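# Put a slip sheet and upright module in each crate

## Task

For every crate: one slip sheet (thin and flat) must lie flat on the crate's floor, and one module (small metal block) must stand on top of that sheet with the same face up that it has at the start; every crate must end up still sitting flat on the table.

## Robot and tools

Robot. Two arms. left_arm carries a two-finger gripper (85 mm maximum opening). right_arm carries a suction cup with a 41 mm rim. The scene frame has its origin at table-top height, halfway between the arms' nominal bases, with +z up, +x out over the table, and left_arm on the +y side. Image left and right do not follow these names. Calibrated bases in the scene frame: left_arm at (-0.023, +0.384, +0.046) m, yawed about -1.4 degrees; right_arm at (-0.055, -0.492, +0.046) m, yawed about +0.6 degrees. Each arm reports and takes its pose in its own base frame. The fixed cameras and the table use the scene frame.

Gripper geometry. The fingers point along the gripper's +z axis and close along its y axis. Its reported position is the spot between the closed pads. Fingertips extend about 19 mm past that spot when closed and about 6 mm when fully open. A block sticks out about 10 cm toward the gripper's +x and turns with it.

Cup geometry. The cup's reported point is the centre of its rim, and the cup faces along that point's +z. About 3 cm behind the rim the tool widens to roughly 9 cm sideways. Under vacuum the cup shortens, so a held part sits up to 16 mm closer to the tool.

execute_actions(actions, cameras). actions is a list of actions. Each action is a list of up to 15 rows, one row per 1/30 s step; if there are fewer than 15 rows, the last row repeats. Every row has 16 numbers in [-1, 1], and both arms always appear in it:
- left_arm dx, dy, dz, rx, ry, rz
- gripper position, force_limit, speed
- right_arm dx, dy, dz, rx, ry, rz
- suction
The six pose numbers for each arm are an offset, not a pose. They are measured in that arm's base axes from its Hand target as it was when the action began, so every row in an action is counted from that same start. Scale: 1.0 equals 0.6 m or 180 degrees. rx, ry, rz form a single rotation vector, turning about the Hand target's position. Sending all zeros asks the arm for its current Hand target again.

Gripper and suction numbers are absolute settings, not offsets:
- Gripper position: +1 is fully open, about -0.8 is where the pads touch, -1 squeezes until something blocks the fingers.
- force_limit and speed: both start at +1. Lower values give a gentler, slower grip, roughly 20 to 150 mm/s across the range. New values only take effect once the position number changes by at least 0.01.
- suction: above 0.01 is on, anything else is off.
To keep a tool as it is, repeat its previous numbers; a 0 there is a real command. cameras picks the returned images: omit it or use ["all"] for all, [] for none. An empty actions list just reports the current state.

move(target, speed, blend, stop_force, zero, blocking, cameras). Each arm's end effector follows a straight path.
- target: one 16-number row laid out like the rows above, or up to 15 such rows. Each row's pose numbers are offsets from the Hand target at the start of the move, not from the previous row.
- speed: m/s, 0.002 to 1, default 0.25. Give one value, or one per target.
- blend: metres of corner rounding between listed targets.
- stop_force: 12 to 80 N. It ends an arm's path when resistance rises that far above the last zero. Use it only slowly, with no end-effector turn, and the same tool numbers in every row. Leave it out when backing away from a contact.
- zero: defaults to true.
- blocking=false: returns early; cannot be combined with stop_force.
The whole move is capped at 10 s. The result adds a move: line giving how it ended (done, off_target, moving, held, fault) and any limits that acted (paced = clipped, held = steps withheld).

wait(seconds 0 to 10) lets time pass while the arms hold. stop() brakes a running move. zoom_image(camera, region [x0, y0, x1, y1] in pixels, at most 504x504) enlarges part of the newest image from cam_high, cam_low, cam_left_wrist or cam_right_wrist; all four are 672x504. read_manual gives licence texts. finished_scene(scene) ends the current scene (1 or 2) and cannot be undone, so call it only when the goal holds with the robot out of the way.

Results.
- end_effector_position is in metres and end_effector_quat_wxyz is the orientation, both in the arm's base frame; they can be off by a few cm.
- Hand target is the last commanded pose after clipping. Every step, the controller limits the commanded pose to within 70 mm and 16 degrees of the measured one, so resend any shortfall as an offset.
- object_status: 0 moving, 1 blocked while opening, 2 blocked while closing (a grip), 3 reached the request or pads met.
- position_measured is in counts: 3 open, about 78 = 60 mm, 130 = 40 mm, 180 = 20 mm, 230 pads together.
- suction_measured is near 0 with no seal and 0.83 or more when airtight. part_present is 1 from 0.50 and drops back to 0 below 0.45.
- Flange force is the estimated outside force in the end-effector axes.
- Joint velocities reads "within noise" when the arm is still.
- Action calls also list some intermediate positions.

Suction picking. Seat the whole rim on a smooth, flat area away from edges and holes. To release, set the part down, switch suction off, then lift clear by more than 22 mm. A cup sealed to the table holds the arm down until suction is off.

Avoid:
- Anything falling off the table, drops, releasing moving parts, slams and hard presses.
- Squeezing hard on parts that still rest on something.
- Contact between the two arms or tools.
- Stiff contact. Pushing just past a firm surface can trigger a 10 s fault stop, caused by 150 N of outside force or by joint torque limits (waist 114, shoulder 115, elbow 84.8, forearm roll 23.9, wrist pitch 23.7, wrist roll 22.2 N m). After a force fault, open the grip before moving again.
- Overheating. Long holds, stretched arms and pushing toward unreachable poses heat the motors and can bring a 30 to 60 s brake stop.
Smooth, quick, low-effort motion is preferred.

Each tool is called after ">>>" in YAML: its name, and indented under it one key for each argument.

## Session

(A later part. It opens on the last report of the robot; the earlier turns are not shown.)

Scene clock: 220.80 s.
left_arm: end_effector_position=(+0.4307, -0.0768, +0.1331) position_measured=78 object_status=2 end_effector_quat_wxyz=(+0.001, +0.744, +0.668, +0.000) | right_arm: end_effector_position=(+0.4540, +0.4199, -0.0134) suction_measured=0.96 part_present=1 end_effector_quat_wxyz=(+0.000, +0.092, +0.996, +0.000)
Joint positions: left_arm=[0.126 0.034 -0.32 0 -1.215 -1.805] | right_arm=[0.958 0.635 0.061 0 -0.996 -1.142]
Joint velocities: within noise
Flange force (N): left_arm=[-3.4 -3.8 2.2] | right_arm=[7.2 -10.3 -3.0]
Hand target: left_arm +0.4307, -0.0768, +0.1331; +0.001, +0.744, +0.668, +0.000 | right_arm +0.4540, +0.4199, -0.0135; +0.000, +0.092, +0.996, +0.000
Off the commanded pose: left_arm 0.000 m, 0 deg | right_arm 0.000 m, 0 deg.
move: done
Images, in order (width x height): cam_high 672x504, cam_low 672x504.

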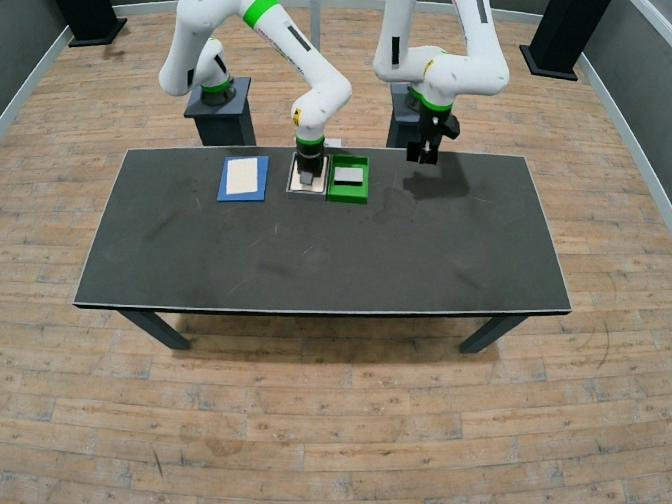

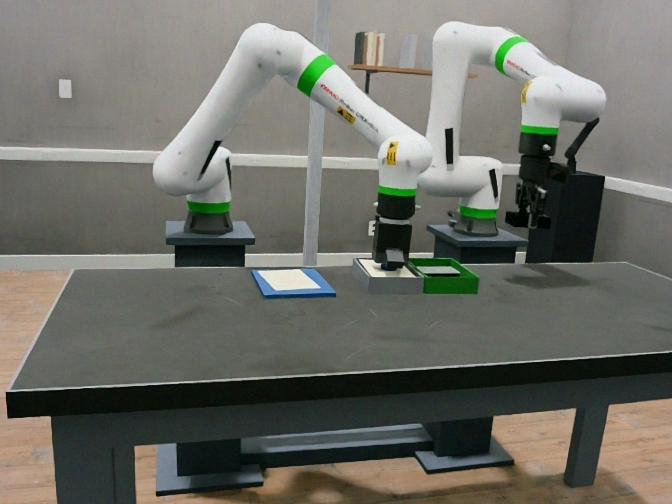

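>>> move:
  target:
    - [0,0,0,0,0,0,-1,-0.7,-1,-0.001,0.001,0,0,0,0,1]
    - [0,0,0,0,0,0,-1,-0.7,-1,-0.001,0.001,-0.07,0,0,0,1]
  speed: 0.02
  stop_force: 12
  cameras: ["cam_high"]

>>> execute_actions:
  actions:
    - [[0,0,0,0,0,0,-1,-0.7,-1,0,0,0.003,0,0,0,0]]
    - [[0,0,0,0,0,0,-1,-0.7,-1,0,0,0,0,0,0,0]]
  cameras: []

>>> move:
  target:
    - [0,0,0,0,0,0,-1,-0.7,-1,0,0,0.05,0,0,0,0]
    - [0,0,0,0,0,0,-1,-0.7,-1,0,0,0.33,0,0,0,0]
    - [0,0,0,0,0,0,-1,-0.7,-1,0,-0.6,0.4,0,0,-0.44,0]
  speed: [0.05,0.2,0.35]
  blend: [0,0.04,0]

>>> zoom_image:
  camera: "cam_high"
  region: [270, 130, 370, 220]

Scene clock: 239.23 s.
left_arm: end_effector_position=(+0.4307, -0.0768, +0.1331) position_measured=78 object_status=2 end_effector_quat_wxyz=(+0.001, +0.744, +0.668, +0.000) | right_arm: end_effector_position=(+0.4534, +0.4206, -0.0474) suction_measured=0.96 part_present=1 end_effector_quat_wxyz=(+0.000, +0.092, +0.996, +0.000)
Joint positions: left_arm=[0.126 0.034 -0.32 0 -1.215 -1.805] | right_arm=[0.96 0.682 0.046 0 -0.933 -1.144]
Joint velocities: within noise
Flange force (N): left_arm=[-3.7 -3.3 2.0] | right_arm=[8.4 -11.5 -31.9]
Hand target: left_arm +0.4307, -0.0768, +0.1331; +0.001, +0.744, +0.668, +0.000 | right_arm +0.4534, +0.4206, -0.0474; +0.000, +0.092, +0.996, +0.000 (not the last commanded pose)
Off the commanded pose: left_arm 0.000 m, 0 deg | right_arm 0.008 m, 0 deg.
move: contact (right_arm); path passed 1 of 2 targets
Images, in order (width x height): cam_high 672x504.

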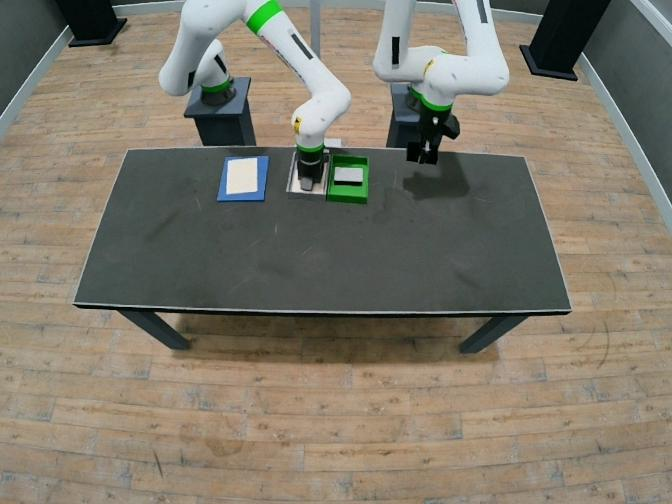

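Scene clock: 240.43 s.
left_arm: end_effector_position=(+0.4307, -0.0768, +0.1331) position_measured=78 object_status=2 end_effector_quat_wxyz=(+0.001, +0.744, +0.668, +0.000) | right_arm: end_effector_position=(+0.4534, +0.4206, -0.0456) suction_measured=0.00 part_present=0 end_effector_quat_wxyz=(+0.000, +0.092, +0.996, +0.000)
Joint positions: left_arm=[0.126 0.034 -0.32 0 -1.215 -1.805] | right_arm=[0.96 0.68 0.046 0 -0.936 -1.144]
Joint velocities: within noise
Flange force (N): left_arm=[-3.2 -4.1 2.1] | right_arm=[6.8 -10.4 -18.1]
Flange force at the end of the 1st action (N): left_arm=[-3.4 -3.9 2.1] | right_arm=[6.4 -9.6 -18.1]
Hand target: left_arm +0.4307, -0.0768, +0.1331; +0.001, +0.744, +0.668, +0.000 | right_arm +0.4534, +0.4206, -0.0456; +0.000, +0.092, +0.996, +0.000
Off the commanded pose: left_arm 0.000 m, 0 deg | right_arm 0.000 m, 0 deg.
Step readings (end_effector_position of left_arm | right_arm; steps 1 to 15: 1st action; 16 to 30: 2nd action):
0: (+0.4307, -0.0768, +0.1331) | (+0.4534, +0.4206, -0.0474)
1: (+0.4307, -0.0768, +0.1331) | (+0.4534, +0.4206, -0.0474)
2: (+0.4307, -0.0768, +0.1331) | (+0.4533, +0.4204, -0.0471)
4: (+0.4307, -0.0768, +0.1331) | (+0.4532, +0.4202, -0.0463)
8: (+0.4307, -0.0768, +0.1331) | (+0.4533, +0.4204, -0.0458)
15: (+0.4307, -0.0768, +0.1331) | (+0.4534, +0.4206, -0.0456)
16: (+0.4307, -0.0768, +0.1331) | (+0.4534, +0.4206, -0.0456)
17: (+0.4307, -0.0768, +0.1331) | (+0.4534, +0.4206, -0.0456)
19: (+0.4307, -0.0768, +0.1331) | (+0.4534, +0.4206, -0.0456)
23: (+0.4307, -0.0768, +0.1331) | (+0.4534, +0.4206, -0.0456)
30: (+0.4307, -0.0768, +0.1331) | (+0.4534, +0.4206, -0.0456)
No camera images: "cameras" was empty.

Scene clock: 244.30 s.
left_arm: end_effector_position=(+0.4307, -0.0768, +0.1331) position_measured=78 object_status=2 end_effector_quat_wxyz=(+0.001, +0.744, +0.668, +0.000) | right_arm: end_effector_position=(+0.4533, +0.0605, +0.1943) suction_measured=0.00 part_present=0 end_effector_quat_wxyz=(+0.001, +0.705, +0.709, +0.000)
Joint positions: left_arm=[0.126 0.034 -0.32 0 -1.215 -1.805] | right_arm=[0.422 0.052 -0.195 0.001 -1.323 -1.988]
Joint velocities: within noise
Flange force (N): left_arm=[-3.2 -3.9 2.2] | right_arm=[-1.9 -10.2 2.5]
Hand target: left_arm +0.4307, -0.0768, +0.1331; +0.001, +0.744, +0.668, +0.000 | right_arm +0.4534, +0.0606, +0.1944; +0.001, +0.705, +0.709, +0.000
Off the commanded pose: left_arm 0.000 m, 0 deg | right_arm 0.000 m, 0 deg.
move: done

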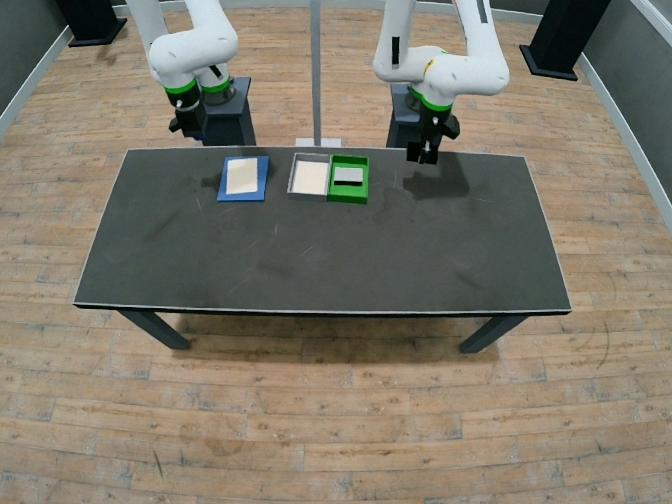

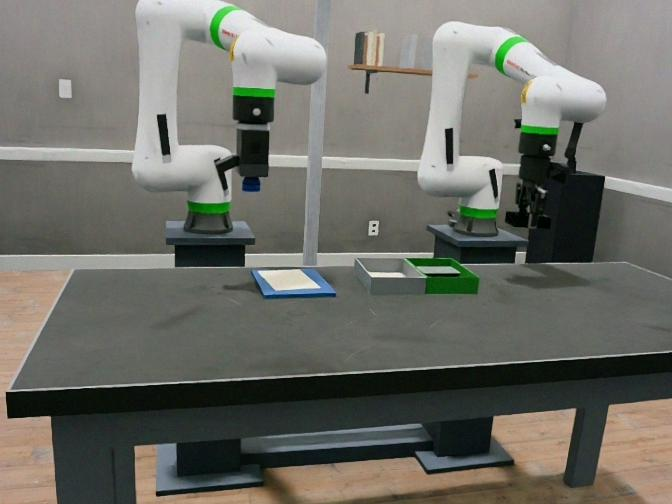

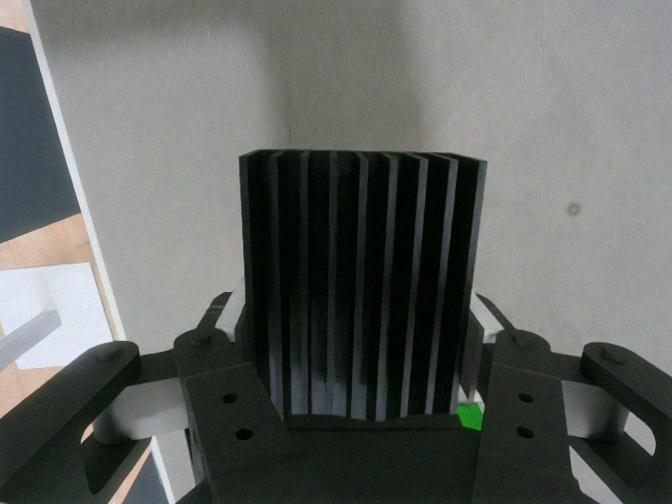

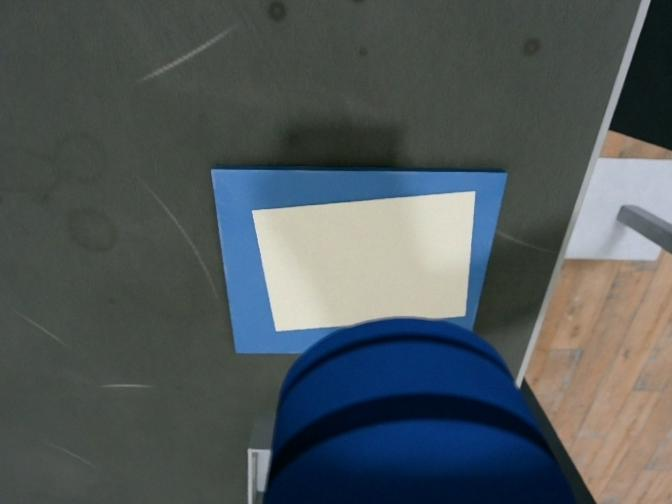

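Scaled by 5.040 from the camera's 672x504 image, which has a finer 960x720 frame.

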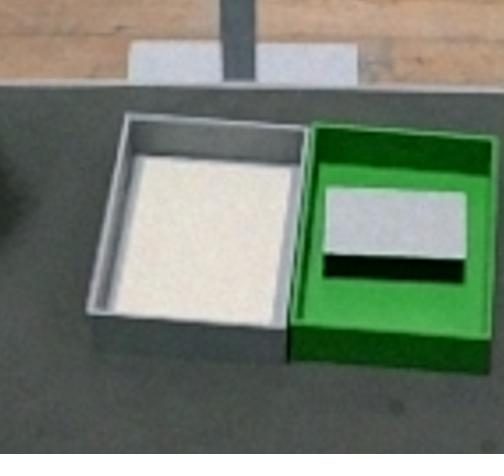

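>>> move:
  target:
    - [0,-0.65,0,0,0,0,-1,-0.7,-1,0,0,0,0,0,0,0]
    - [0,-0.65,-0.22,0,0,0,-1,-0.7,-1,0,0,0,0,0,0,0]
  speed: [0.25,0.15]
  cameras: ["cam_left_wrist"]

Scene clock: 254.13 s.
left_arm: end_effector_position=(+0.4307, -0.4668, +0.0011) position_measured=78 object_status=2 end_effector_quat_wxyz=(+0.001, +0.744, +0.668, +0.000) | right_arm: end_effector_position=(+0.4534, +0.0606, +0.1944) suction_measured=0.00 part_present=0 end_effector_quat_wxyz=(+0.001, +0.705, +0.709, +0.000)
Joint positions: left_arm=[-0.62 0.631 0.141 -0.001 -1.079 -1.059] | right_arm=[0.422 0.052 -0.195 0.001 -1.323 -1.988]
Joint velocities: within noise
Flange force (N): left_arm=[1.4 -4.9 0.1] | right_arm=[-2.0 -10.5 2.6]
Hand target: left_arm +0.4307, -0.4668, +0.0011; +0.001, +0.744, +0.668, +0.000 | right_arm +0.4534, +0.0606, +0.1944; +0.001, +0.705, +0.709, +0.000
Off the commanded pose: left_arm 0.000 m, 0 deg | right_arm 0.000 m, 0 deg.
move: done
Images, in order (width x height): cam_left_wrist 672x504.

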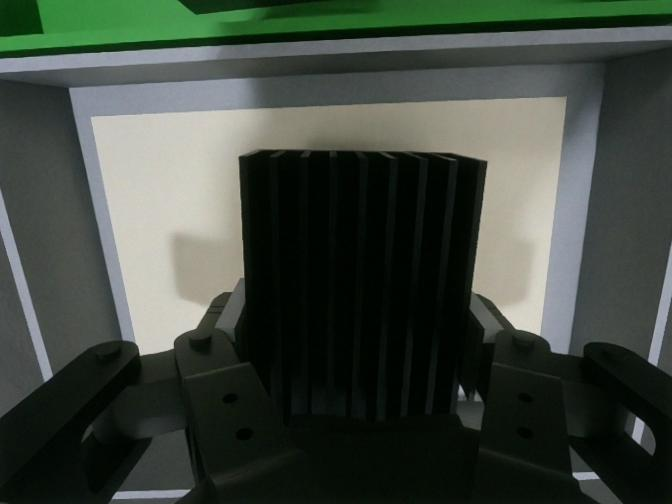

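>>> move:
  target: [0,0.0105,0,0,0,0.011,-1,-0.7,-1,0,0,0,0,0,0,0]
  speed: 0.1
  cameras: ["cam_left_wrist"]

>>> move:
  target: [0,0,-0.045,0,0,0,-1,-0.7,-1,0,0,0,0,0,0,0]
  speed: 0.02
  stop_force: 12
  cameras: ["cam_left_wrist"]

>>> execute_actions:
  actions:
    - [[0,0,0.002,0,0,0,1,-0.7,-1,0,0,0,0,0,0,0]]
    - [[0,0,0,0,0,0,1,-0.7,-1,0,0,0,0,0,0,0]]
    - [[0,0,0,0,0,0,1,-0.7,-1,0,0,0,0,0,0,0]]
  cameras: []

Scene clock: 266.57 s.
left_arm: end_effector_position=(+0.4307, -0.4605, +0.0011) position_measured=78 object_status=2 end_effector_quat_wxyz=(+0.001, +0.733, +0.680, +0.000) | right_arm: end_effector_position=(+0.4534, +0.0606, +0.1944) suction_measured=0.00 part_present=0 end_effector_quat_wxyz=(+0.001, +0.705, +0.709, +0.000)
Joint positions: left_arm=[-0.611 0.621 0.125 -0.001 -1.073 -1.033] | right_arm=[0.422 0.052 -0.195 0.001 -1.323 -1.988]
Joint velocities: within noise
Flange force (N): left_arm=[2.0 -5.8 0.5] | right_arm=[-2.2 -10.4 2.6]
Hand target: left_arm +0.4307, -0.4605, +0.0011; +0.001, +0.733, +0.680, +0.000 | right_arm +0.4534, +0.0606, +0.1944; +0.001, +0.705, +0.709, +0.000
Off the commanded pose: left_arm 0.000 m, 0 deg | right_arm 0.000 m, 0 deg.
move: done
Images, in order (width x height): cam_left_wrist 672x504.

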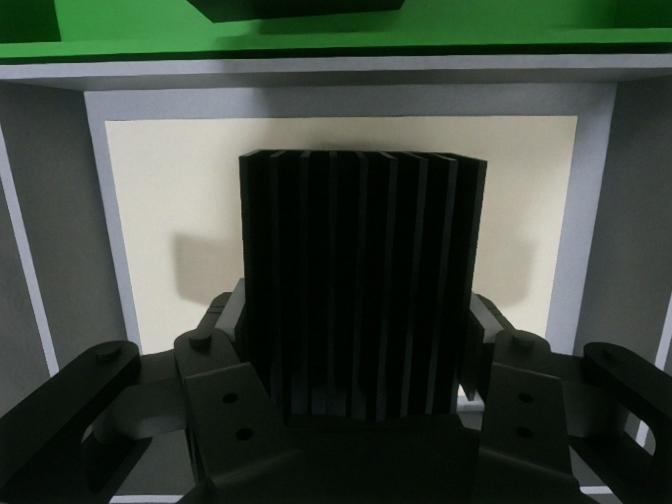

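Scene clock: 267.93 s.
left_arm: end_effector_position=(+0.4308, -0.4605, -0.0144) position_measured=78 object_status=2 end_effector_quat_wxyz=(+0.001, +0.733, +0.680, +0.000) | right_arm: end_effector_position=(+0.4534, +0.0606, +0.1944) suction_measured=0.00 part_present=0 end_effector_quat_wxyz=(+0.001, +0.705, +0.709, +0.000)
Joint positions: left_arm=[-0.611 0.64 0.114 -0.001 -1.044 -1.033] | right_arm=[0.422 0.052 -0.195 0.001 -1.323 -1.988]
Joint velocities: within noise
Flange force (N): left_arm=[2.6 -6.2 -24.2] | right_arm=[-2.2 -10.3 2.5]
Hand target: left_arm +0.4308, -0.4605, -0.0144; +0.001, +0.733, +0.680, +0.000 (not the last commanded pose) | right_arm +0.4534, +0.0606, +0.1944; +0.001, +0.705, +0.709, +0.000
Off the commanded pose: left_arm 0.012 m, 0 deg | right_arm 0.000 m, 0 deg.
move: contact (left_arm)
Images, in order (width x height): cam_left_wrist 672x504.

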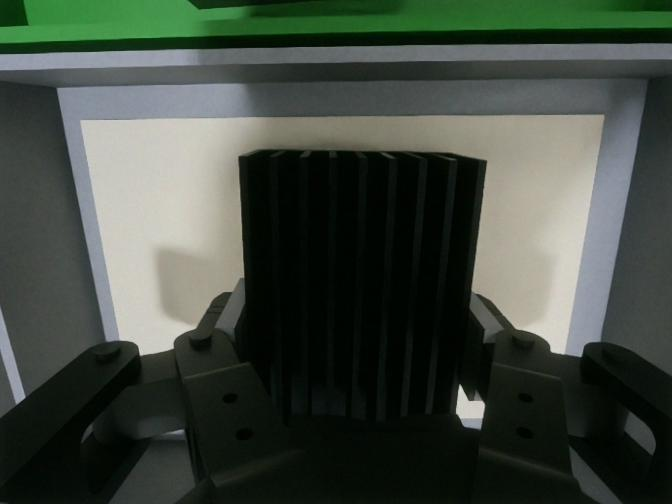

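Scene clock: 269.63 s.
left_arm: end_effector_position=(+0.4308, -0.4605, -0.0132) position_measured=3 object_status=0 end_effector_quat_wxyz=(+0.001, +0.733, +0.680, +0.000) | right_arm: end_effector_position=(+0.4534, +0.0606, +0.1944) suction_measured=0.00 part_present=0 end_effector_quat_wxyz=(+0.001, +0.705, +0.709, +0.000)
Joint positions: left_arm=[-0.611 0.638 0.115 -0.001 -1.046 -1.033] | right_arm=[0.422 0.052 -0.195 0.001 -1.323 -1.988]
Joint velocities: within noise
Flange force (N): left_arm=[1.4 -5.7 -1.8] | right_arm=[-2.1 -10.9 2.4]
Flange force at the end of the 1st action (N): left_arm=[1.1 -5.0 -1.8] | right_arm=[-2.2 -9.8 2.5]
Flange force at the end of the 2nd action (N): left_arm=[1.5 -5.3 -2.0] | right_arm=[-2.1 -10.1 2.5]
Hand target: left_arm +0.4308, -0.4605, -0.0132; +0.001, +0.733, +0.680, +0.000 | right_arm +0.4534, +0.0606, +0.1944; +0.001, +0.705, +0.709, +0.000
Off the commanded pose: left_arm 0.000 m, 0 deg | right_arm 0.000 m, 0 deg.
Step readings (end_effector_position of left_arm | right_arm; steps 1 to 15: 1st action; 16 to 30: 2nd action; 31 to 45: 3rd action):
0: (+0.4308, -0.4605, -0.0144) | (+0.4534, +0.0606, +0.1944)
1: (+0.4308, -0.4605, -0.0144) | (+0.4534, +0.0606, +0.1944)
2: (+0.4306, -0.4604, -0.0143) | (+0.4534, +0.0606, +0.1944)
4: (+0.4304, -0.4603, -0.0140) | (+0.4534, +0.0606, +0.1944)
8: (+0.4306, -0.4604, -0.0135) | (+0.4534, +0.0606, +0.1944)
15: (+0.4308, -0.4605, -0.0132) | (+0.4534, +0.0606, +0.1944)
16: (+0.4308, -0.4605, -0.0132) | (+0.4534, +0.0606, +0.1944)
17: (+0.4308, -0.4605, -0.0132) | (+0.4534, +0.0606, +0.1944)
19: (+0.4308, -0.4605, -0.0132) | (+0.4534, +0.0606, +0.1944)
23: (+0.4308, -0.4605, -0.0132) | (+0.4534, +0.0606, +0.1944)
30: (+0.4308, -0.4605, -0.0132) | (+0.4534, +0.0606, +0.1944)
31: (+0.4308, -0.4605, -0.0132) | (+0.4534, +0.0606, +0.1944)
32: (+0.4308, -0.4605, -0.0132) | (+0.4534, +0.0606, +0.1944)
34: (+0.4308, -0.4605, -0.0132) | (+0.4534, +0.0606, +0.1944)
38: (+0.4308, -0.4605, -0.0132) | (+0.4534, +0.0606, +0.1944)
45: (+0.4308, -0.4605, -0.0132) | (+0.4534, +0.0606, +0.1944)
No camera images: "cameras" was empty.

>>> execute_actions:
  actions:
    - [[0,0,0,0,0,0,-1,-0.7,-1,0,0,0,0,0,0,0]]
    - [[0,0,0,0,0,0,-1,-0.7,-1,0,0,0,0,0,0,0]]
    - [[0,0,0,0,0,0,-1,-0.7,-1,0,0,0,0,0,0,0]]
  cameras: []

>>> move:
  target:
    - [0,0,0.025,0,0,0,-1,-0.7,-1,0,0,0,0,0,0,0]
    - [0,0.011,0.025,0,0,0,-1,-0.7,-1,0,0,0,0,0,0,0]
  speed: [0.06,0.1]
  cameras: []

>>> move:
  target: [0,0,-0.045,0,0,0,-1,-0.7,-1,0,0,0,0,0,0,0]
  speed: 0.02
  stop_force: 12
  cameras: ["cam_left_wrist"]

>>> execute_actions:
  actions:
    - [[0,0,0.002,0,0,0,1,-0.7,-1,0,0,0,0,0,0,0]]
    - [[0,0,0,0,0,0,1,-0.7,-1,0,0,0,0,0,0,0]]
    - [[0,0,0,0,0,0,1,-0.7,-1,0,0,0,0,0,0,0]]
  cameras: []

>>> move:
  target:
    - [0,0,0.03,0,0,0,1,-0.7,-1,0,0,0,0,0,0,0]
    - [0,0.0,0.3,0,0,0,1,-0.7,-1,0,0,0,0,0,0,0]
  speed: [0.08,0.2]
  cameras: ["cam_left_wrist"]

>>> zoom_image:
  camera: "cam_left_wrist"
  region: [130, 0, 530, 300]

Scene clock: 286.70 s.
left_arm: end_effector_position=(+0.4308, -0.4606, -0.0131) position_measured=78 object_status=2 end_effector_quat_wxyz=(+0.001, +0.733, +0.680, +0.000) | right_arm: end_effector_position=(+0.4534, +0.0606, +0.1944) suction_measured=0.00 part_present=0 end_effector_quat_wxyz=(+0.001, +0.705, +0.709, +0.000)
Joint positions: left_arm=[-0.611 0.638 0.115 -0.001 -1.046 -1.033] | right_arm=[0.422 0.052 -0.195 0.001 -1.323 -1.988]
Joint velocities: within noise
Flange force (N): left_arm=[1.3 -5.5 -3.7] | right_arm=[-2.2 -10.4 2.6]
Flange force at the end of the 1st action (N): left_arm=[1.5 -5.5 -2.0] | right_arm=[-2.0 -9.9 3.0]
Flange force at the end of the 2nd action (N): left_arm=[1.0 -5.3 -1.9] | right_arm=[-2.1 -10.1 2.4]
Hand target: left_arm +0.4308, -0.4605, -0.0132; +0.001, +0.733, +0.680, +0.000 | right_arm +0.4534, +0.0606, +0.1944; +0.001, +0.705, +0.709, +0.000
Off the commanded pose: left_arm 0.000 m, 0 deg | right_arm 0.000 m, 0 deg.
Step readings (end_effector_position of left_arm | right_arm; steps 1 to 15: 1st action; 16 to 30: 2nd action; 31 to 45: 3rd action):
0: (+0.4308, -0.4605, -0.0132) | (+0.4534, +0.0606, +0.1944)
1: (+0.4308, -0.4605, -0.0132) | (+0.4534, +0.0606, +0.1944)
2: (+0.4308, -0.4605, -0.0132) | (+0.4534, +0.0606, +0.1944)
4: (+0.4308, -0.4605, -0.0132) | (+0.4534, +0.0606, +0.1944)
8: (+0.4308, -0.4605, -0.0132) | (+0.4534, +0.0606, +0.1944)
15: (+0.4308, -0.4605, -0.0132) | (+0.4534, +0.0606, +0.1944)
16: (+0.4308, -0.4605, -0.0132) | (+0.4534, +0.0606, +0.1944)
17: (+0.4308, -0.4605, -0.0132) | (+0.4534, +0.0606, +0.1944)
19: (+0.4308, -0.4605, -0.0132) | (+0.4534, +0.0606, +0.1944)
23: (+0.4308, -0.4605, -0.0132) | (+0.4534, +0.0606, +0.1944)
30: (+0.4308, -0.4605, -0.0132) | (+0.4534, +0.0606, +0.1944)
31: (+0.4308, -0.4605, -0.0132) | (+0.4534, +0.0606, +0.1944)
32: (+0.4308, -0.4605, -0.0132) | (+0.4534, +0.0606, +0.1944)
34: (+0.4308, -0.4605, -0.0132) | (+0.4534, +0.0606, +0.1944)
38: (+0.4308, -0.4605, -0.0132) | (+0.4534, +0.0606, +0.1944)
45: (+0.4308, -0.4606, -0.0131) | (+0.4534, +0.0606, +0.1944)
No camera images: "cameras" was empty.

Scene clock: 287.50 s.
left_arm: end_effector_position=(+0.4308, -0.4539, +0.0018) position_measured=78 object_status=2 end_effector_quat_wxyz=(+0.001, +0.733, +0.680, +0.000) | right_arm: end_effector_position=(+0.4534, +0.0606, +0.1944) suction_measured=0.00 part_present=0 end_effector_quat_wxyz=(+0.001, +0.705, +0.709, +0.000)
Joint positions: left_arm=[-0.603 0.61 0.108 -0.001 -1.068 -1.042] | right_arm=[0.422 0.052 -0.195 0.001 -1.323 -1.988]
Joint velocities: within noise
Flange force (N): left_arm=[2.8 -5.6 0.7] | right_arm=[-1.9 -9.7 2.9]
Hand target: left_arm +0.4308, -0.4539, +0.0018; +0.001, +0.733, +0.680, +0.000 | right_arm +0.4534, +0.0606, +0.1944; +0.001, +0.705, +0.709, +0.000
Off the commanded pose: left_arm 0.000 m, 0 deg | right_arm 0.000 m, 0 deg.
move: done
No camera images: "cameras" was empty.

Scene clock: 288.90 s.
left_arm: end_effector_position=(+0.4308, -0.4540, -0.0141) position_measured=78 object_status=2 end_effector_quat_wxyz=(+0.001, +0.733, +0.680, +0.000) | right_arm: end_effector_position=(+0.4534, +0.0606, +0.1944) suction_measured=0.00 part_present=0 end_effector_quat_wxyz=(+0.001, +0.705, +0.709, +0.000)
Joint positions: left_arm=[-0.603 0.629 0.097 -0.001 -1.037 -1.042] | right_arm=[0.422 0.052 -0.195 0.001 -1.323 -1.988]
Joint velocities: within noise
Flange force (N): left_arm=[2.4 -6.9 -23.2] | right_arm=[-2.2 -10.2 3.0]
Hand target: left_arm +0.4308, -0.4540, -0.0141; +0.001, +0.733, +0.680, +0.000 (not the last commanded pose) | right_arm +0.4534, +0.0606, +0.1944; +0.001, +0.705, +0.709, +0.000
Off the commanded pose: left_arm 0.011 m, 0 deg | right_arm 0.000 m, 0 deg.
move: contact (left_arm)
Images, in order (width x height): cam_left_wrist 672x504.

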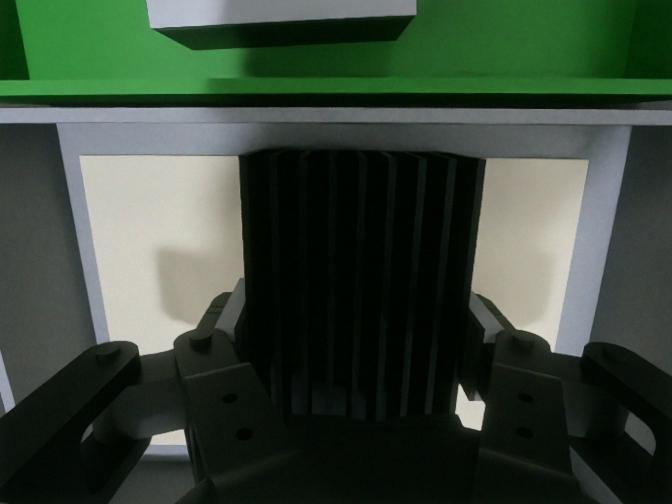

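Scene clock: 290.60 s.
left_arm: end_effector_position=(+0.4308, -0.4540, -0.0129) position_measured=3 object_status=0 end_effector_quat_wxyz=(+0.001, +0.733, +0.680, +0.000) | right_arm: end_effector_position=(+0.4534, +0.0606, +0.1944) suction_measured=0.00 part_present=0 end_effector_quat_wxyz=(+0.001, +0.705, +0.709, +0.000)
Joint positions: left_arm=[-0.603 0.628 0.098 -0.001 -1.039 -1.042] | right_arm=[0.422 0.052 -0.195 0.001 -1.323 -1.988]
Joint velocities: within noise
Flange force (N): left_arm=[1.0 -5.3 -1.8] | right_arm=[-2.2 -10.0 2.9]
Flange force at the end of the 1st action (N): left_arm=[1.2 -5.4 -2.1] | right_arm=[-1.9 -9.9 2.9]
Flange force at the end of the 2nd action (N): left_arm=[1.3 -5.4 -2.0] | right_arm=[-2.2 -10.3 2.6]
Hand target: left_arm +0.4308, -0.4540, -0.0129; +0.001, +0.733, +0.680, +0.000 | right_arm +0.4534, +0.0606, +0.1944; +0.001, +0.705, +0.709, +0.000
Off the commanded pose: left_arm 0.000 m, 0 deg | right_arm 0.000 m, 0 deg.
Step readings (end_effector_position of left_arm | right_arm; steps 1 to 15: 1st action; 16 to 30: 2nd action; 31 to 45: 3rd action):
0: (+0.4308, -0.4540, -0.0141) | (+0.4534, +0.0606, +0.1944)
1: (+0.4308, -0.4540, -0.0141) | (+0.4534, +0.0606, +0.1944)
2: (+0.4307, -0.4539, -0.0141) | (+0.4534, +0.0606, +0.1944)
4: (+0.4304, -0.4537, -0.0138) | (+0.4534, +0.0606, +0.1944)
8: (+0.4307, -0.4539, -0.0132) | (+0.4534, +0.0606, +0.1944)
15: (+0.4308, -0.4540, -0.0129) | (+0.4534, +0.0606, +0.1944)
16: (+0.4308, -0.4540, -0.0129) | (+0.4534, +0.0606, +0.1944)
17: (+0.4308, -0.4540, -0.0129) | (+0.4534, +0.0606, +0.1944)
19: (+0.4308, -0.4540, -0.0129) | (+0.4534, +0.0606, +0.1944)
23: (+0.4308, -0.4540, -0.0129) | (+0.4534, +0.0606, +0.1944)
30: (+0.4308, -0.4540, -0.0129) | (+0.4534, +0.0606, +0.1944)
31: (+0.4308, -0.4540, -0.0129) | (+0.4534, +0.0606, +0.1944)
32: (+0.4308, -0.4540, -0.0129) | (+0.4534, +0.0606, +0.1944)
34: (+0.4308, -0.4540, -0.0129) | (+0.4534, +0.0606, +0.1944)
38: (+0.4308, -0.4540, -0.0129) | (+0.4534, +0.0606, +0.1944)
45: (+0.4308, -0.4540, -0.0129) | (+0.4534, +0.0606, +0.1944)
No camera images: "cameras" was empty.

Scene clock: 292.10 s.
left_arm: end_effector_position=(+0.4309, -0.4539, +0.1673) position_measured=3 object_status=3 end_effector_quat_wxyz=(+0.001, +0.733, +0.680, +0.000) | right_arm: end_effector_position=(+0.4534, +0.0606, +0.1944) suction_measured=0.00 part_present=0 end_effector_quat_wxyz=(+0.001, +0.705, +0.709, +0.000)
Joint positions: left_arm=[-0.602 0.475 0.311 -0.001 -1.405 -1.042] | right_arm=[0.422 0.052 -0.195 0.001 -1.323 -1.988]
Joint velocities: within noise
Flange force (N): left_arm=[1.8 -5.4 0.4] | right_arm=[-2.0 -10.4 2.7]
Hand target: left_arm +0.4308, -0.4540, +0.1671; +0.001, +0.733, +0.680, +0.000 | right_arm +0.4534, +0.0606, +0.1944; +0.001, +0.705, +0.709, +0.000
Off the commanded pose: left_arm 0.000 m, 0 deg | right_arm 0.000 m, 0 deg.
move: done
Images, in order (width x height): cam_left_wrist 672x504.

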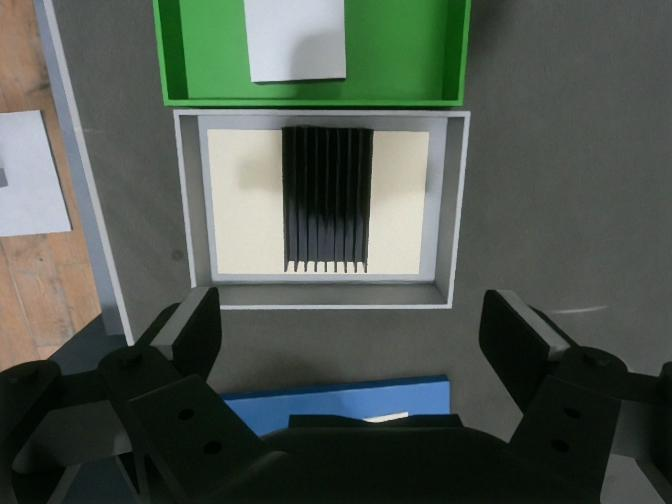

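Scaled by 1.260 from the camera's 672x504 image, which has a finer 960x720 frame.

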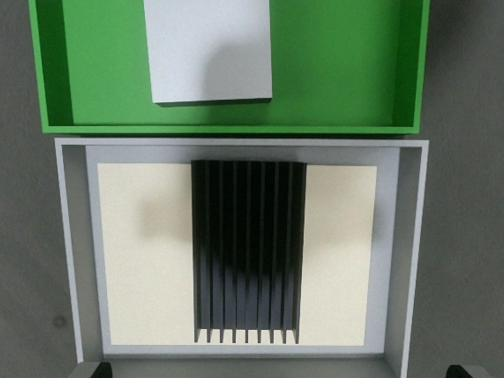

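>>> move:
  target:
    - [0,0,-0.25,0,0,0,1,-0.7,-1,0,0,0,0,0,0,0]
    - [0,0,-0.3,0,0,0,1,-0.7,-1,0,0,0,0,0,0,0]
  speed: [0.2,0.08]
  cameras: ["cam_left_wrist"]

>>> execute_actions:
  actions:
    - [[0,0,0,0,0,0,-1,-0.7,-1,0,0,0,0,0,0,0]]
    - [[0,0,0,0,0,0,-1,-0.7,-1,0,0,0,0,0,0,0]]
    - [[0,0,0,0,0,0,-1,-0.7,-1,0,0,0,0,0,0,0]]
  cameras: ["cam_left_wrist"]

>>> move:
  target:
    - [0,0,0.025,0,0,0,-1,-0.7,-1,0,0,0,0,0,0,0]
    - [0,-0.0133,0.025,0,0,0,-1,-0.7,-1,0,0,0,0,0,0,0]
  speed: [0.06,0.1]
  cameras: ["cam_left_wrist"]

Scene clock: 316.13 s.
left_arm: end_effector_position=(+0.4308, -0.4540, -0.0129) position_measured=3 object_status=3 end_effector_quat_wxyz=(+0.001, +0.733, +0.680, +0.000) | right_arm: end_effector_position=(+0.4534, +0.0606, +0.1944) suction_measured=0.00 part_present=0 end_effector_quat_wxyz=(+0.001, +0.705, +0.709, +0.000)
Joint positions: left_arm=[-0.603 0.628 0.098 -0.001 -1.039 -1.042] | right_arm=[0.422 0.052 -0.195 0.001 -1.323 -1.988]
Joint velocities: within noise
Flange force (N): left_arm=[1.1 -4.8 -1.8] | right_arm=[-2.0 -9.8 2.8]
Hand target: left_arm +0.4308, -0.4540, -0.0129; +0.001, +0.733, +0.680, +0.000 | right_arm +0.4534, +0.0606, +0.1944; +0.001, +0.705, +0.709, +0.000
Off the commanded pose: left_arm 0.000 m, 0 deg | right_arm 0.000 m, 0 deg.
move: done
Images, in order (width x height): cam_left_wrist 672x504.

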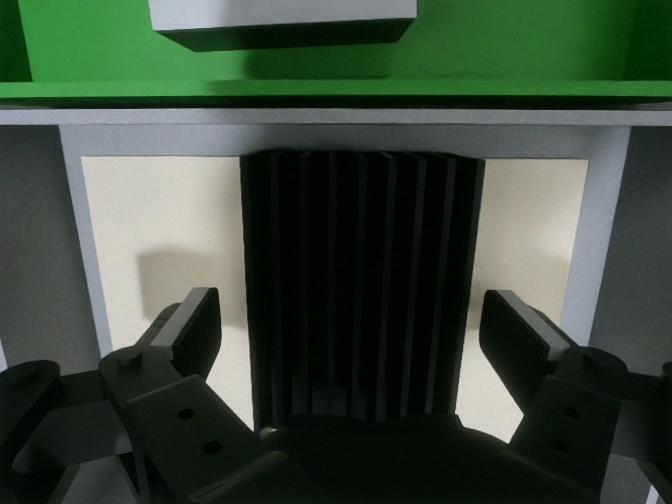

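Scene clock: 317.83 s.
left_arm: end_effector_position=(+0.4308, -0.4540, -0.0129) position_measured=78 object_status=0 end_effector_quat_wxyz=(+0.001, +0.733, +0.680, +0.000) | right_arm: end_effector_position=(+0.4534, +0.0606, +0.1944) suction_measured=0.00 part_present=0 end_effector_quat_wxyz=(+0.001, +0.705, +0.709, +0.000)
Joint positions: left_arm=[-0.603 0.628 0.098 -0.001 -1.039 -1.042] | right_arm=[0.422 0.052 -0.195 0.001 -1.323 -1.988]
Joint velocities: within noise
Flange force (N): left_arm=[2.1 -5.7 -10.1] | right_arm=[-2.2 -10.4 2.5]
Flange force at the end of the 1st action (N): left_arm=[0.8 -5.0 -2.1] | right_arm=[-2.0 -9.8 3.1]
Flange force at the end of the 2nd action (N): left_arm=[1.1 -5.3 -1.8] | right_arm=[-2.1 -10.0 2.7]
Hand target: left_arm +0.4308, -0.4540, -0.0129; +0.001, +0.733, +0.680, +0.000 | right_arm +0.4534, +0.0606, +0.1944; +0.001, +0.705, +0.709, +0.000
Off the commanded pose: left_arm 0.000 m, 0 deg | right_arm 0.000 m, 0 deg.
Step readings (end_effector_position of left_arm | right_arm; steps 1 to 15: 1st action; 16 to 30: 2nd action; 31 to 45: 3rd action):
0: (+0.4308, -0.4540, -0.0129) | (+0.4534, +0.0606, +0.1944)
1: (+0.4308, -0.4540, -0.0129) | (+0.4534, +0.0606, +0.1944)
2: (+0.4308, -0.4540, -0.0129) | (+0.4534, +0.0606, +0.1944)
4: (+0.4308, -0.4540, -0.0129) | (+0.4534, +0.0606, +0.1944)
8: (+0.4308, -0.4540, -0.0129) | (+0.4534, +0.0606, +0.1944)
15: (+0.4308, -0.4540, -0.0129) | (+0.4534, +0.0606, +0.1944)
16: (+0.4308, -0.4540, -0.0129) | (+0.4534, +0.0606, +0.1944)
17: (+0.4308, -0.4540, -0.0129) | (+0.4534, +0.0606, +0.1944)
19: (+0.4308, -0.4540, -0.0129) | (+0.4534, +0.0606, +0.1944)
23: (+0.4308, -0.4540, -0.0129) | (+0.4534, +0.0606, +0.1944)
30: (+0.4308, -0.4540, -0.0129) | (+0.4534, +0.0606, +0.1944)
31: (+0.4308, -0.4540, -0.0129) | (+0.4534, +0.0606, +0.1944)
32: (+0.4308, -0.4540, -0.0129) | (+0.4534, +0.0606, +0.1944)
34: (+0.4308, -0.4540, -0.0129) | (+0.4534, +0.0606, +0.1944)
38: (+0.4308, -0.4540, -0.0129) | (+0.4534, +0.0606, +0.1944)
45: (+0.4308, -0.4540, -0.0129) | (+0.4534, +0.0606, +0.1944)
Images, in order (width x height): cam_left_wrist 672x504.

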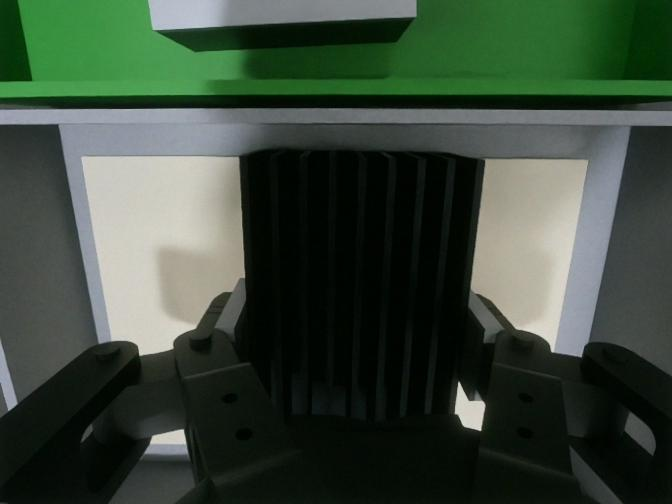

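Scene clock: 318.63 s.
left_arm: end_effector_position=(+0.4308, -0.4620, +0.0021) position_measured=78 object_status=2 end_effector_quat_wxyz=(+0.001, +0.733, +0.680, +0.000) | right_arm: end_effector_position=(+0.4534, +0.0606, +0.1944) suction_measured=0.00 part_present=0 end_effector_quat_wxyz=(+0.001, +0.705, +0.709, +0.000)
Joint positions: left_arm=[-0.613 0.622 0.129 -0.001 -1.076 -1.031] | right_arm=[0.422 0.052 -0.195 0.001 -1.323 -1.988]
Joint velocities: within noise
Flange force (N): left_arm=[3.1 -4.4 0.2] | right_arm=[-2.1 -10.4 2.5]
Hand target: left_arm +0.4308, -0.4620, +0.0021; +0.001, +0.733, +0.680, +0.000 | right_arm +0.4534, +0.0606, +0.1944; +0.001, +0.705, +0.709, +0.000
Off the commanded pose: left_arm 0.000 m, 0 deg | right_arm 0.000 m, 0 deg.
move: done
Images, in order (width x height): cam_left_wrist 672x504.

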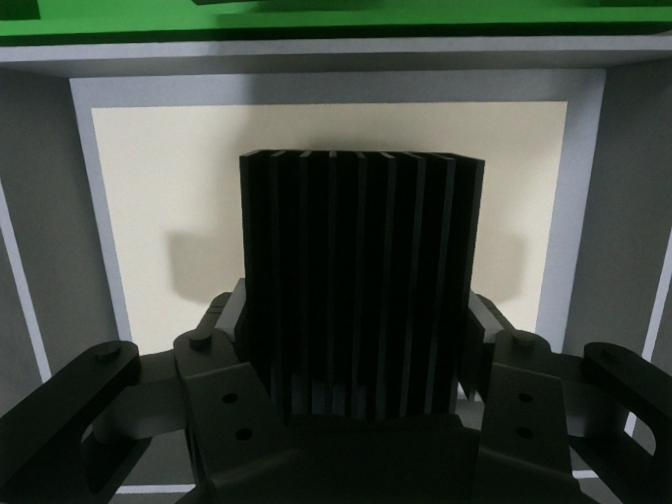

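>>> execute_actions:
  actions: []

>>> zoom_image:
  camera: "cam_high"
  region: [270, 130, 390, 220]

>>> zoom_image:
  camera: "cam_low"
  region: [330, 230, 490, 310]

Scene clock: 337.23 s.
left_arm: end_effector_position=(+0.4308, -0.4619, +0.0021) position_measured=78 object_status=2 end_effector_quat_wxyz=(+0.001, +0.733, +0.680, +0.000) | right_arm: end_effector_position=(+0.4534, +0.0606, +0.1944) suction_measured=0.00 part_present=0 end_effector_quat_wxyz=(+0.001, +0.705, +0.709, +0.000)
Joint positions: left_arm=[-0.613 0.622 0.129 -0.001 -1.076 -1.031] | right_arm=[0.422 0.052 -0.195 0.001 -1.323 -1.988]
Joint velocities: within noise
Flange force (N): left_arm=[1.7 -6.1 0.5] | right_arm=[-2.0 -10.2 2.9]
Hand target: left_arm +0.4308, -0.4620, +0.0021; +0.001, +0.733, +0.680, +0.000 | right_arm +0.4534, +0.0606, +0.1944; +0.001, +0.705, +0.709, +0.000
Off the commanded pose: left_arm 0.000 m, 0 deg | right_arm 0.000 m, 0 deg.

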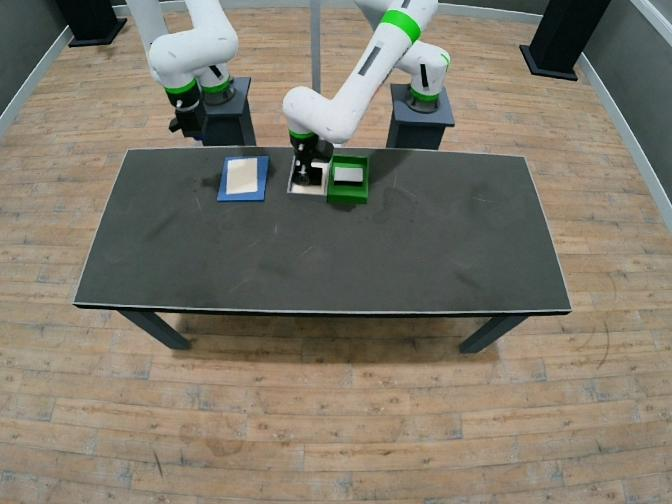

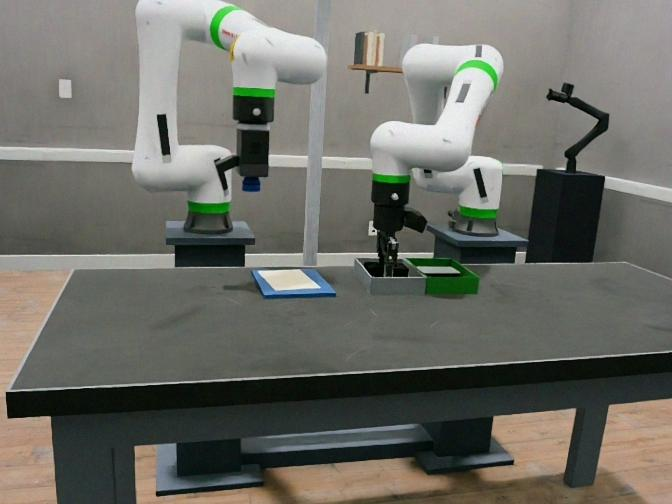

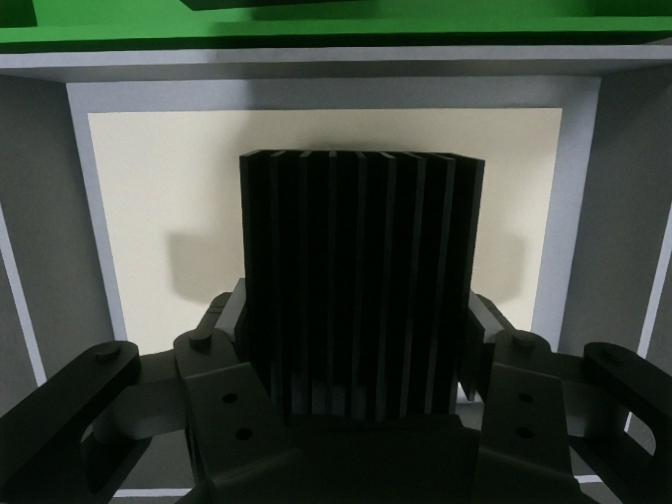

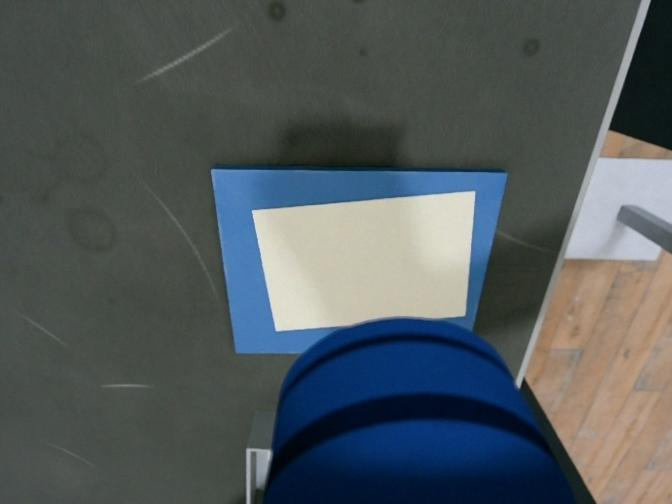

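Scaled by 4.200 from the camera's 672x504 image, which has a finer 960x720 frame.

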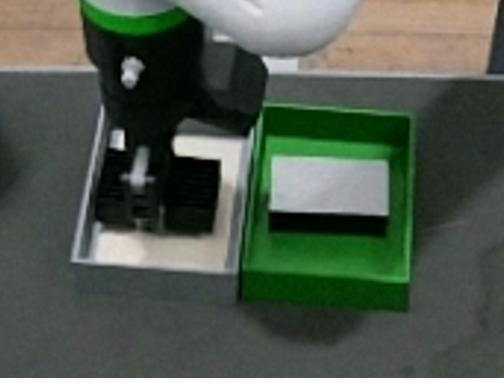

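Scaled by 3.150 from the camera's 672x504 image, which has a finer 960x720 frame.

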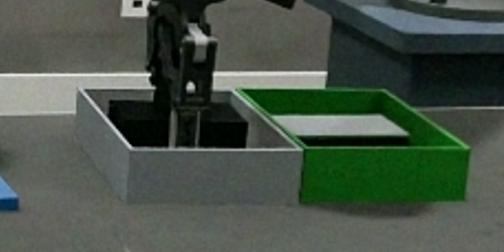

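>>> move:
  target: [0,0.0075,0,0,0,0,-1,-0.7,-1,0,0,0,0,0,0,0]
  speed: 0.05
  cameras: []

>>> wait:
  seconds: 0.5
  cameras: ["cam_left_wrist"]

Scene clock: 360.40 s.
left_arm: end_effector_position=(+0.4308, -0.4574, +0.0021) position_measured=78 object_status=2 end_effector_quat_wxyz=(+0.001, +0.733, +0.680, +0.000) | right_arm: end_effector_position=(+0.4534, +0.0606, +0.1944) suction_measured=0.00 part_present=0 end_effector_quat_wxyz=(+0.001, +0.705, +0.709, +0.000)
Joint positions: left_arm=[-0.607 0.615 0.117 -0.001 -1.071 -1.037] | right_arm=[0.422 0.052 -0.195 0.001 -1.323 -1.988]
Joint velocities: within noise
Flange force (N): left_arm=[2.0 -5.8 0.4] | right_arm=[-1.9 -9.8 2.8]
Hand target: left_arm +0.4308, -0.4575, +0.0021; +0.001, +0.733, +0.680, +0.000 | right_arm +0.4534, +0.0606, +0.1944; +0.001, +0.705, +0.709, +0.000
Off the commanded pose: left_arm 0.000 m, 0 deg | right_arm 0.000 m, 0 deg.
move: done
No camera images: "cameras" was empty.

Scene clock: 360.90 s.
left_arm: end_effector_position=(+0.4308, -0.4574, +0.0021) position_measured=78 object_status=2 end_effector_quat_wxyz=(+0.001, +0.733, +0.680, +0.000) | right_arm: end_effector_position=(+0.4534, +0.0606, +0.1944) suction_measured=0.00 part_present=0 end_effector_quat_wxyz=(+0.001, +0.705, +0.709, +0.000)
Joint positions: left_arm=[-0.607 0.615 0.117 -0.001 -1.071 -1.037] | right_arm=[0.422 0.052 -0.195 0.001 -1.323 -1.988]
Joint velocities: within noise
Flange force (N): left_arm=[1.7 -5.6 0.4] | right_arm=[-2.3 -10.5 2.6]
Hand target: left_arm +0.4308, -0.4575, +0.0021; +0.001, +0.733, +0.680, +0.000 | right_arm +0.4534, +0.0606, +0.1944; +0.001, +0.705, +0.709, +0.000
Off the commanded pose: left_arm 0.000 m, 0 deg | right_arm 0.000 m, 0 deg.
wait: 0.50 s; at rest by 0.17 s
Images, in order (width x height): cam_left_wrist 672x504.

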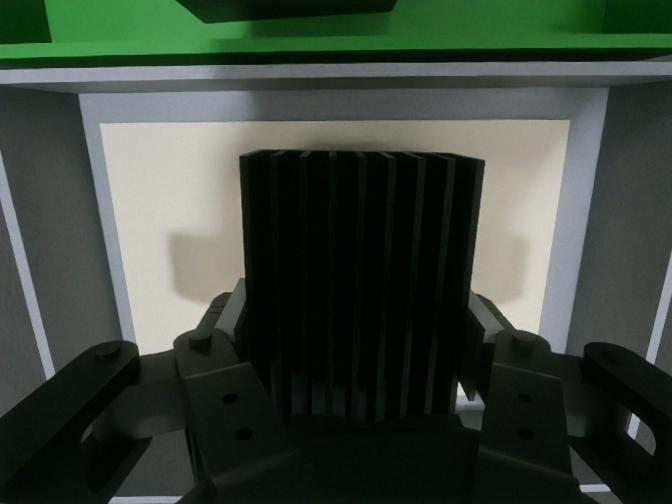

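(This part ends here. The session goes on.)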